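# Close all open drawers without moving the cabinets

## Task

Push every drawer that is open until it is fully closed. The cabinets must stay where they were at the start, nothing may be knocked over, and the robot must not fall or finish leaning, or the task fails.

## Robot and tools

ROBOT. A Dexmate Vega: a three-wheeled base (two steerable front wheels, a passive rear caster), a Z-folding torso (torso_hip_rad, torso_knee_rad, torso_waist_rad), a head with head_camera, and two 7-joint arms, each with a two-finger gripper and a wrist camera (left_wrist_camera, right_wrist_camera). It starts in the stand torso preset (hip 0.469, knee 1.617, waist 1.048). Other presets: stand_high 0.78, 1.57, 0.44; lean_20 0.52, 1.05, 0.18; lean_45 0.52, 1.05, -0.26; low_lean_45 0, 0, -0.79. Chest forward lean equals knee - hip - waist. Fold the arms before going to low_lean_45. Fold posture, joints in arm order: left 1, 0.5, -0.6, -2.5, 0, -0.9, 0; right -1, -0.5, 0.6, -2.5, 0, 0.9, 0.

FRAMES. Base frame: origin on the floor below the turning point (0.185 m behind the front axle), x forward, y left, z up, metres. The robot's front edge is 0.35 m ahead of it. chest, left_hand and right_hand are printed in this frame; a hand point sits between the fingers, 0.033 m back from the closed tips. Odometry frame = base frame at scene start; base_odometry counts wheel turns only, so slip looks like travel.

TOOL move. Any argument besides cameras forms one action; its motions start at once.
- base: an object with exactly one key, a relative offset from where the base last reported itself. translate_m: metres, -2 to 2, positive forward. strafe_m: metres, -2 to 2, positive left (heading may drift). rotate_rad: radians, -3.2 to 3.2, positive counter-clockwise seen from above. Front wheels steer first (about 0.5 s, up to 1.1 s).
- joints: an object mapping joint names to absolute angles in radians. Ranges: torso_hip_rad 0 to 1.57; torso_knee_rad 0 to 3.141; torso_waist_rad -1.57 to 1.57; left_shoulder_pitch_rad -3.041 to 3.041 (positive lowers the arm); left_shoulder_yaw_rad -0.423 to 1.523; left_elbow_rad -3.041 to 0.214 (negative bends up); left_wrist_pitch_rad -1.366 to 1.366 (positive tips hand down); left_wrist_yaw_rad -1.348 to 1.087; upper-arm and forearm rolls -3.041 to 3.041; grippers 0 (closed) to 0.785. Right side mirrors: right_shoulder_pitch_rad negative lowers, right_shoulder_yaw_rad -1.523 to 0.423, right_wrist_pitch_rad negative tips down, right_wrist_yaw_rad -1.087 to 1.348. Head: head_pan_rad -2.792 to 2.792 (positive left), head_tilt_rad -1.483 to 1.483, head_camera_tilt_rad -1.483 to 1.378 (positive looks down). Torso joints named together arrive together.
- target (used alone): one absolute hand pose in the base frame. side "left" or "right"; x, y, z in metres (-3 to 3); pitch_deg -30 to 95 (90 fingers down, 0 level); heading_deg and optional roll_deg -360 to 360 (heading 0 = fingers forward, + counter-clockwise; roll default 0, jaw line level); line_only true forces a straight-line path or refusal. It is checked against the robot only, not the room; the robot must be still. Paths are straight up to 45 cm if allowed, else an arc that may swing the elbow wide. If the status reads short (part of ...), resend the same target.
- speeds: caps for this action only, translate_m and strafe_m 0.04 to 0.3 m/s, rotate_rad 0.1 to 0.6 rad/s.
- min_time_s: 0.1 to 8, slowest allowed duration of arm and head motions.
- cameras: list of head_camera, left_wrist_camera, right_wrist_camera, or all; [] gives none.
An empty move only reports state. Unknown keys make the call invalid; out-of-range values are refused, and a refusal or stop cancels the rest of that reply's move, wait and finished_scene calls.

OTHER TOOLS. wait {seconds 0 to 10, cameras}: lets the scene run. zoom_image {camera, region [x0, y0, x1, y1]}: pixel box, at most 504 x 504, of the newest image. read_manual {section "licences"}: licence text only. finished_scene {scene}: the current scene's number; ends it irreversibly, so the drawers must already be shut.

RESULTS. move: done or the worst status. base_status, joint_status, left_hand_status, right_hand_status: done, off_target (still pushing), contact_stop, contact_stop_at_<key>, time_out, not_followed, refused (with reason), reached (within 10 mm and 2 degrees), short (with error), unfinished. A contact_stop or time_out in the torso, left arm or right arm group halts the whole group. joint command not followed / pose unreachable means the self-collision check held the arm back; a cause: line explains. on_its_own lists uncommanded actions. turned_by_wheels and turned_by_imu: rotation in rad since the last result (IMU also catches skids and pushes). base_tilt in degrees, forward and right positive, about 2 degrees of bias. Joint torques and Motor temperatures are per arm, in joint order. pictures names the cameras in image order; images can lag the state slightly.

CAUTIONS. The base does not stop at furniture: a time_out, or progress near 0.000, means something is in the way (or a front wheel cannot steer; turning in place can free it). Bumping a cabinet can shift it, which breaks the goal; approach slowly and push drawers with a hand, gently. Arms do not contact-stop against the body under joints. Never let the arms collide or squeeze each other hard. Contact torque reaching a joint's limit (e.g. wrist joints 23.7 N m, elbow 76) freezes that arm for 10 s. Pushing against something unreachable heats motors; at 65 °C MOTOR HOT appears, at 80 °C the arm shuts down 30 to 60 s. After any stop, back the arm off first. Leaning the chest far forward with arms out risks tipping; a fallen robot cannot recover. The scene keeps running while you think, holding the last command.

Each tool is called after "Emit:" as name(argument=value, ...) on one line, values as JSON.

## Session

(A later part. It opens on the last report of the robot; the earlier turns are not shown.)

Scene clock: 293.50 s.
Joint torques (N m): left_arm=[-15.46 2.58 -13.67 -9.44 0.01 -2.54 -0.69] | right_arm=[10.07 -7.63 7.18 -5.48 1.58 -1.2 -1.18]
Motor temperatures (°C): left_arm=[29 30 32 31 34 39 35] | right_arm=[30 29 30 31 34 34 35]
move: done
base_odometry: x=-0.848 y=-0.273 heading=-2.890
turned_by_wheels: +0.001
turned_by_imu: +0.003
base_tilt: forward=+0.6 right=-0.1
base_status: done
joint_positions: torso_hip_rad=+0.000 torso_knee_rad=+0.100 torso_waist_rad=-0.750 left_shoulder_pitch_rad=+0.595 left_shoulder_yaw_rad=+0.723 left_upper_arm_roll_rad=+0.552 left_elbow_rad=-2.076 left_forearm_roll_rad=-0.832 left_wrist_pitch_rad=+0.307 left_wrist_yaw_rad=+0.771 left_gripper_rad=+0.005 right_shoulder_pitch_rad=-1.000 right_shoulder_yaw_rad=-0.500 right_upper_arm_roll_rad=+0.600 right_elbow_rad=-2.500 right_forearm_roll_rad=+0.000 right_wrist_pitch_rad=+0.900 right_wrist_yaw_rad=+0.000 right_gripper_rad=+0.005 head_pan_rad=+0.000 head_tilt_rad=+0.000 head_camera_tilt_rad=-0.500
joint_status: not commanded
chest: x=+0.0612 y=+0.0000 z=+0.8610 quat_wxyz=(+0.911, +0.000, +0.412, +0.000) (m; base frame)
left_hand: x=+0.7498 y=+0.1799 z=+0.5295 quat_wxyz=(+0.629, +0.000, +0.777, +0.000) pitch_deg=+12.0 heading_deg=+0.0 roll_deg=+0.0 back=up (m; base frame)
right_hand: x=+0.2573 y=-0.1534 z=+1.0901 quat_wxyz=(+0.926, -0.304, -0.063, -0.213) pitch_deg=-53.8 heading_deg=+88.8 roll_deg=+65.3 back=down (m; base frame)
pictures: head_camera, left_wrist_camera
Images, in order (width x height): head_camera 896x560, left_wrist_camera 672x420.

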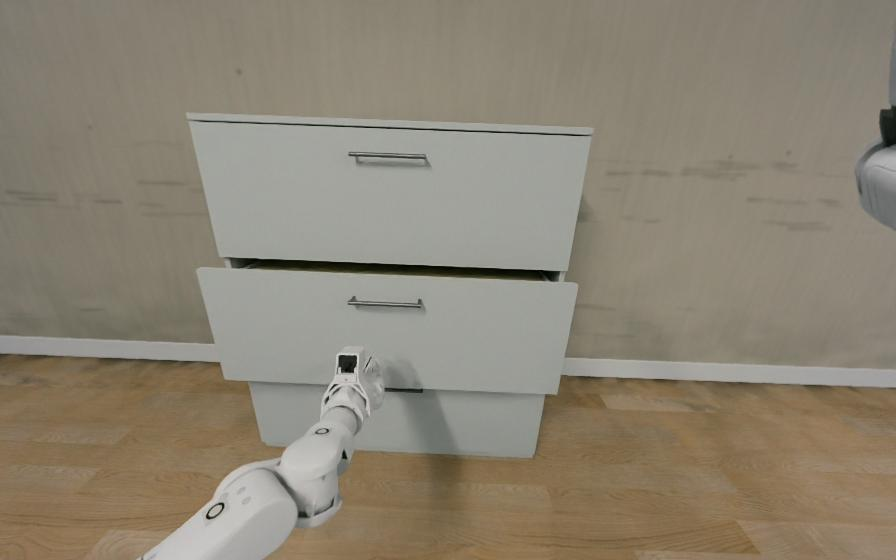

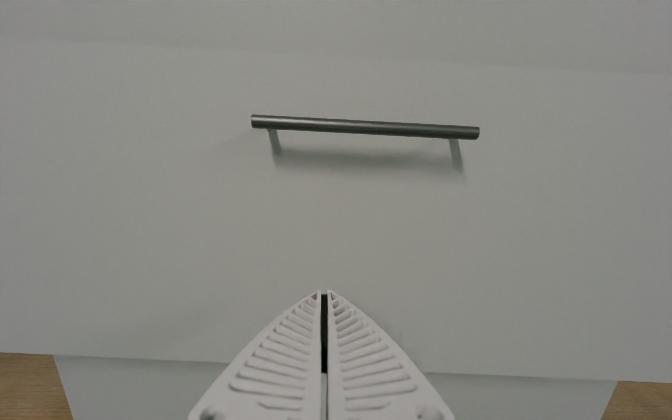

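Emit:
move(base={"translate_m":0.25}, speeds={"translate_m":0.05}, cameras=["head_camera","left_wrist_camera"])

Emit:
zoom_image(camera="head_camera", region=[180, 220, 620, 470])

Scene clock: 307.07 s.
Joint torques (N m): left_arm=[-62.41 5.13 -69.81 3.79 8.93 -12.14 6.08] | right_arm=[8.2 -6.22 5.97 -4.29 1.71 -1.5 -1.25]
Motor temperatures (°C): left_arm=[36 30 38 31 37 46 35] | right_arm=[30 29 30 31 34 34 35]
move: time_out
base_odometry: x=-1.082 y=-0.326 heading=-2.846
turned_by_wheels: +0.044
turned_by_imu: +0.056
base_tilt: forward=+0.6 right=+0.0
base_status: translate_m time_out (by the wheels' count: +0.240 of +0.250)
joint_positions: torso_hip_rad=+0.000 torso_knee_rad=+0.100 torso_waist_rad=-0.750 left_shoulder_pitch_rad=+0.597 left_shoulder_yaw_rad=+0.722 left_upper_arm_roll_rad=+0.556 left_elbow_rad=-2.077 left_forearm_roll_rad=-0.834 left_wrist_pitch_rad=+0.311 left_wrist_yaw_rad=+0.770 left_gripper_rad=+0.005 right_shoulder_pitch_rad=-1.000 right_shoulder_yaw_rad=-0.500 right_upper_arm_roll_rad=+0.600 right_elbow_rad=-2.500 right_forearm_roll_rad=+0.000 right_wrist_pitch_rad=+0.900 right_wrist_yaw_rad=+0.000 right_gripper_rad=+0.005 head_pan_rad=+0.000 head_tilt_rad=+0.000 head_camera_tilt_rad=-0.500
joint_status: not commanded
chest: x=+0.0610 y=+0.0000 z=+0.8610 quat_wxyz=(+0.911, +0.000, +0.412, +0.000) (m; base frame)
left_hand: x=+0.7476 y=+0.1770 z=+0.5252 quat_wxyz=(+0.626, +0.002, +0.780, -0.002) pitch_deg=+12.5 heading_deg=-0.3 roll_deg=+0.0 back=up (m; base frame)
right_hand: x=+0.2570 y=-0.1533 z=+1.0902 quat_wxyz=(+0.926, -0.304, -0.063, -0.213) pitch_deg=-53.8 heading_deg=+88.8 roll_deg=+65.3 back=down (m; base frame)
pictures: head_camera, left_wrist_camera
Images, in order (width x height): head_camera 896x560, left_wrist_camera 672x420.

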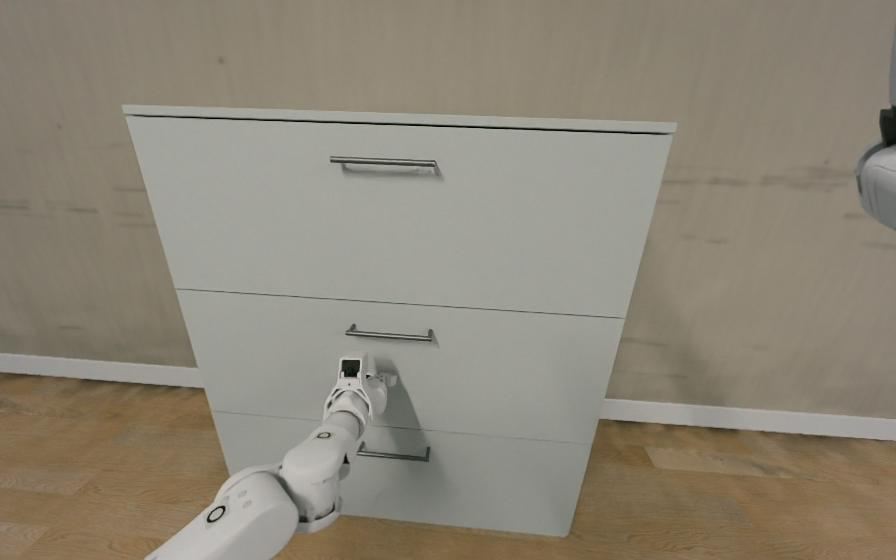

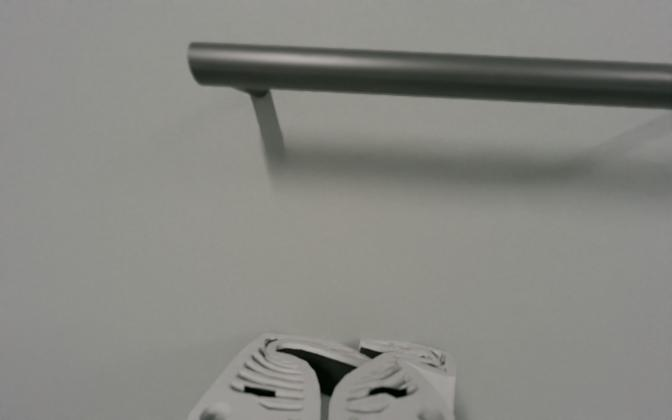

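Scaled by 1.145 from the camera's 896x560 image, which has a finer 960x600 frame.

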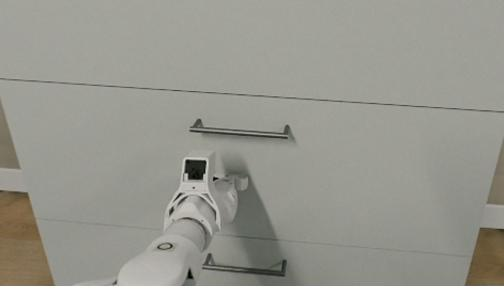

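Closed hard; back off and verify.

Emit:
move(base={"translate_m":-0.6}, cameras=["head_camera"])

Emit:
zoom_image(camera="head_camera", region=[230, 80, 580, 400])

Scene clock: 316.30 s.
Joint torques (N m): left_arm=[-14.19 2.06 -10.89 -8.96 1.39 -2.95 1.11] | right_arm=[8.9 -6.59 5.69 -4.87 1.75 -0.72 -1.3]
Motor temperatures (°C): left_arm=[39 30 42 31 39 48 35] | right_arm=[30 29 30 31 34 34 35]
move: done
base_odometry: x=-0.509 y=-0.149 heading=-2.845
turned_by_wheels: +0.001
turned_by_imu: +0.002
base_tilt: forward=+0.6 right=+0.0
base_status: done
joint_positions: torso_hip_rad=+0.000 torso_knee_rad=+0.100 torso_waist_rad=-0.750 left_shoulder_pitch_rad=+0.595 left_shoulder_yaw_rad=+0.722 left_upper_arm_roll_rad=+0.552 left_elbow_rad=-2.076 left_forearm_roll_rad=-0.832 left_wrist_pitch_rad=+0.307 left_wrist_yaw_rad=+0.771 left_gripper_rad=+0.005 right_shoulder_pitch_rad=-1.000 right_shoulder_yaw_rad=-0.500 right_upper_arm_roll_rad=+0.600 right_elbow_rad=-2.500 right_forearm_roll_rad=+0.000 right_wrist_pitch_rad=+0.900 right_wrist_yaw_rad=+0.000 right_gripper_rad=+0.005 head_pan_rad=+0.000 head_tilt_rad=+0.000 head_camera_tilt_rad=-0.500
joint_status: not commanded
chest: x=+0.0612 y=+0.0000 z=+0.8610 quat_wxyz=(+0.911, +0.000, +0.412, +0.000) (m; base frame)
left_hand: x=+0.7498 y=+0.1798 z=+0.5295 quat_wxyz=(+0.629, +0.000, +0.777, +0.000) pitch_deg=+12.1 heading_deg=+0.0 roll_deg=+0.0 back=up (m; base frame)
right_hand: x=+0.2573 y=-0.1533 z=+1.0901 quat_wxyz=(+0.926, -0.304, -0.063, -0.213) pitch_deg=-53.8 heading_deg=+88.8 roll_deg=+65.3 back=down (m; base frame)
pictures: head_camera
Images, in order (width x height): head_camera 896x560.

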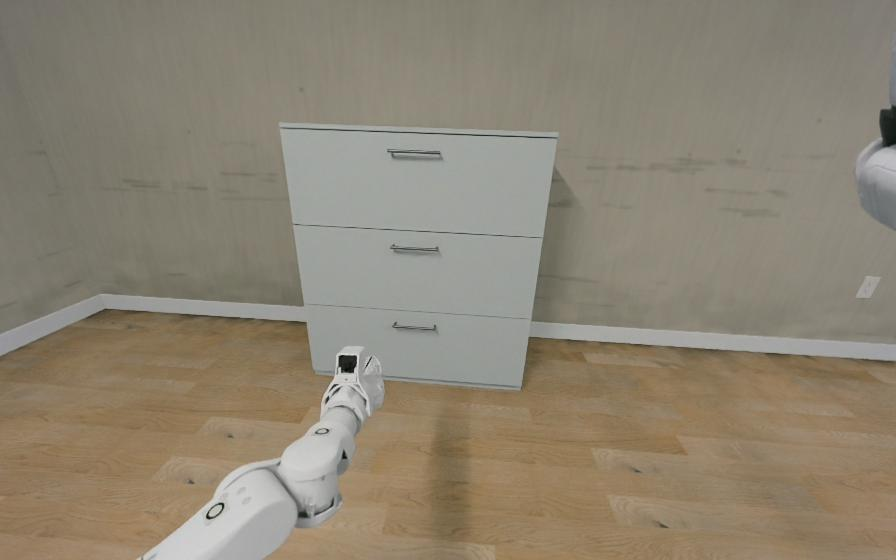

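Scaled by 1.440 from the camera's 896x560 image, which has a finer 960x600 frame.

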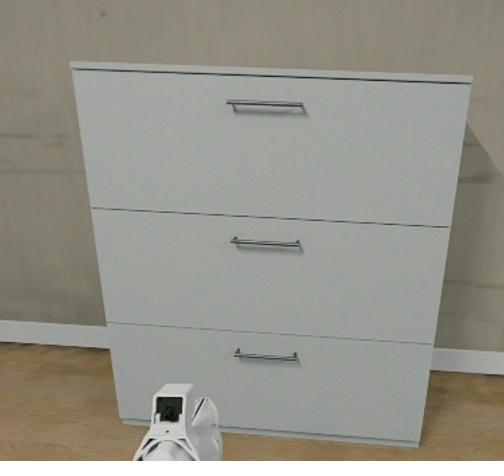

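Emit:
finished_scene(scene=3)

The scene is finished: the task was done.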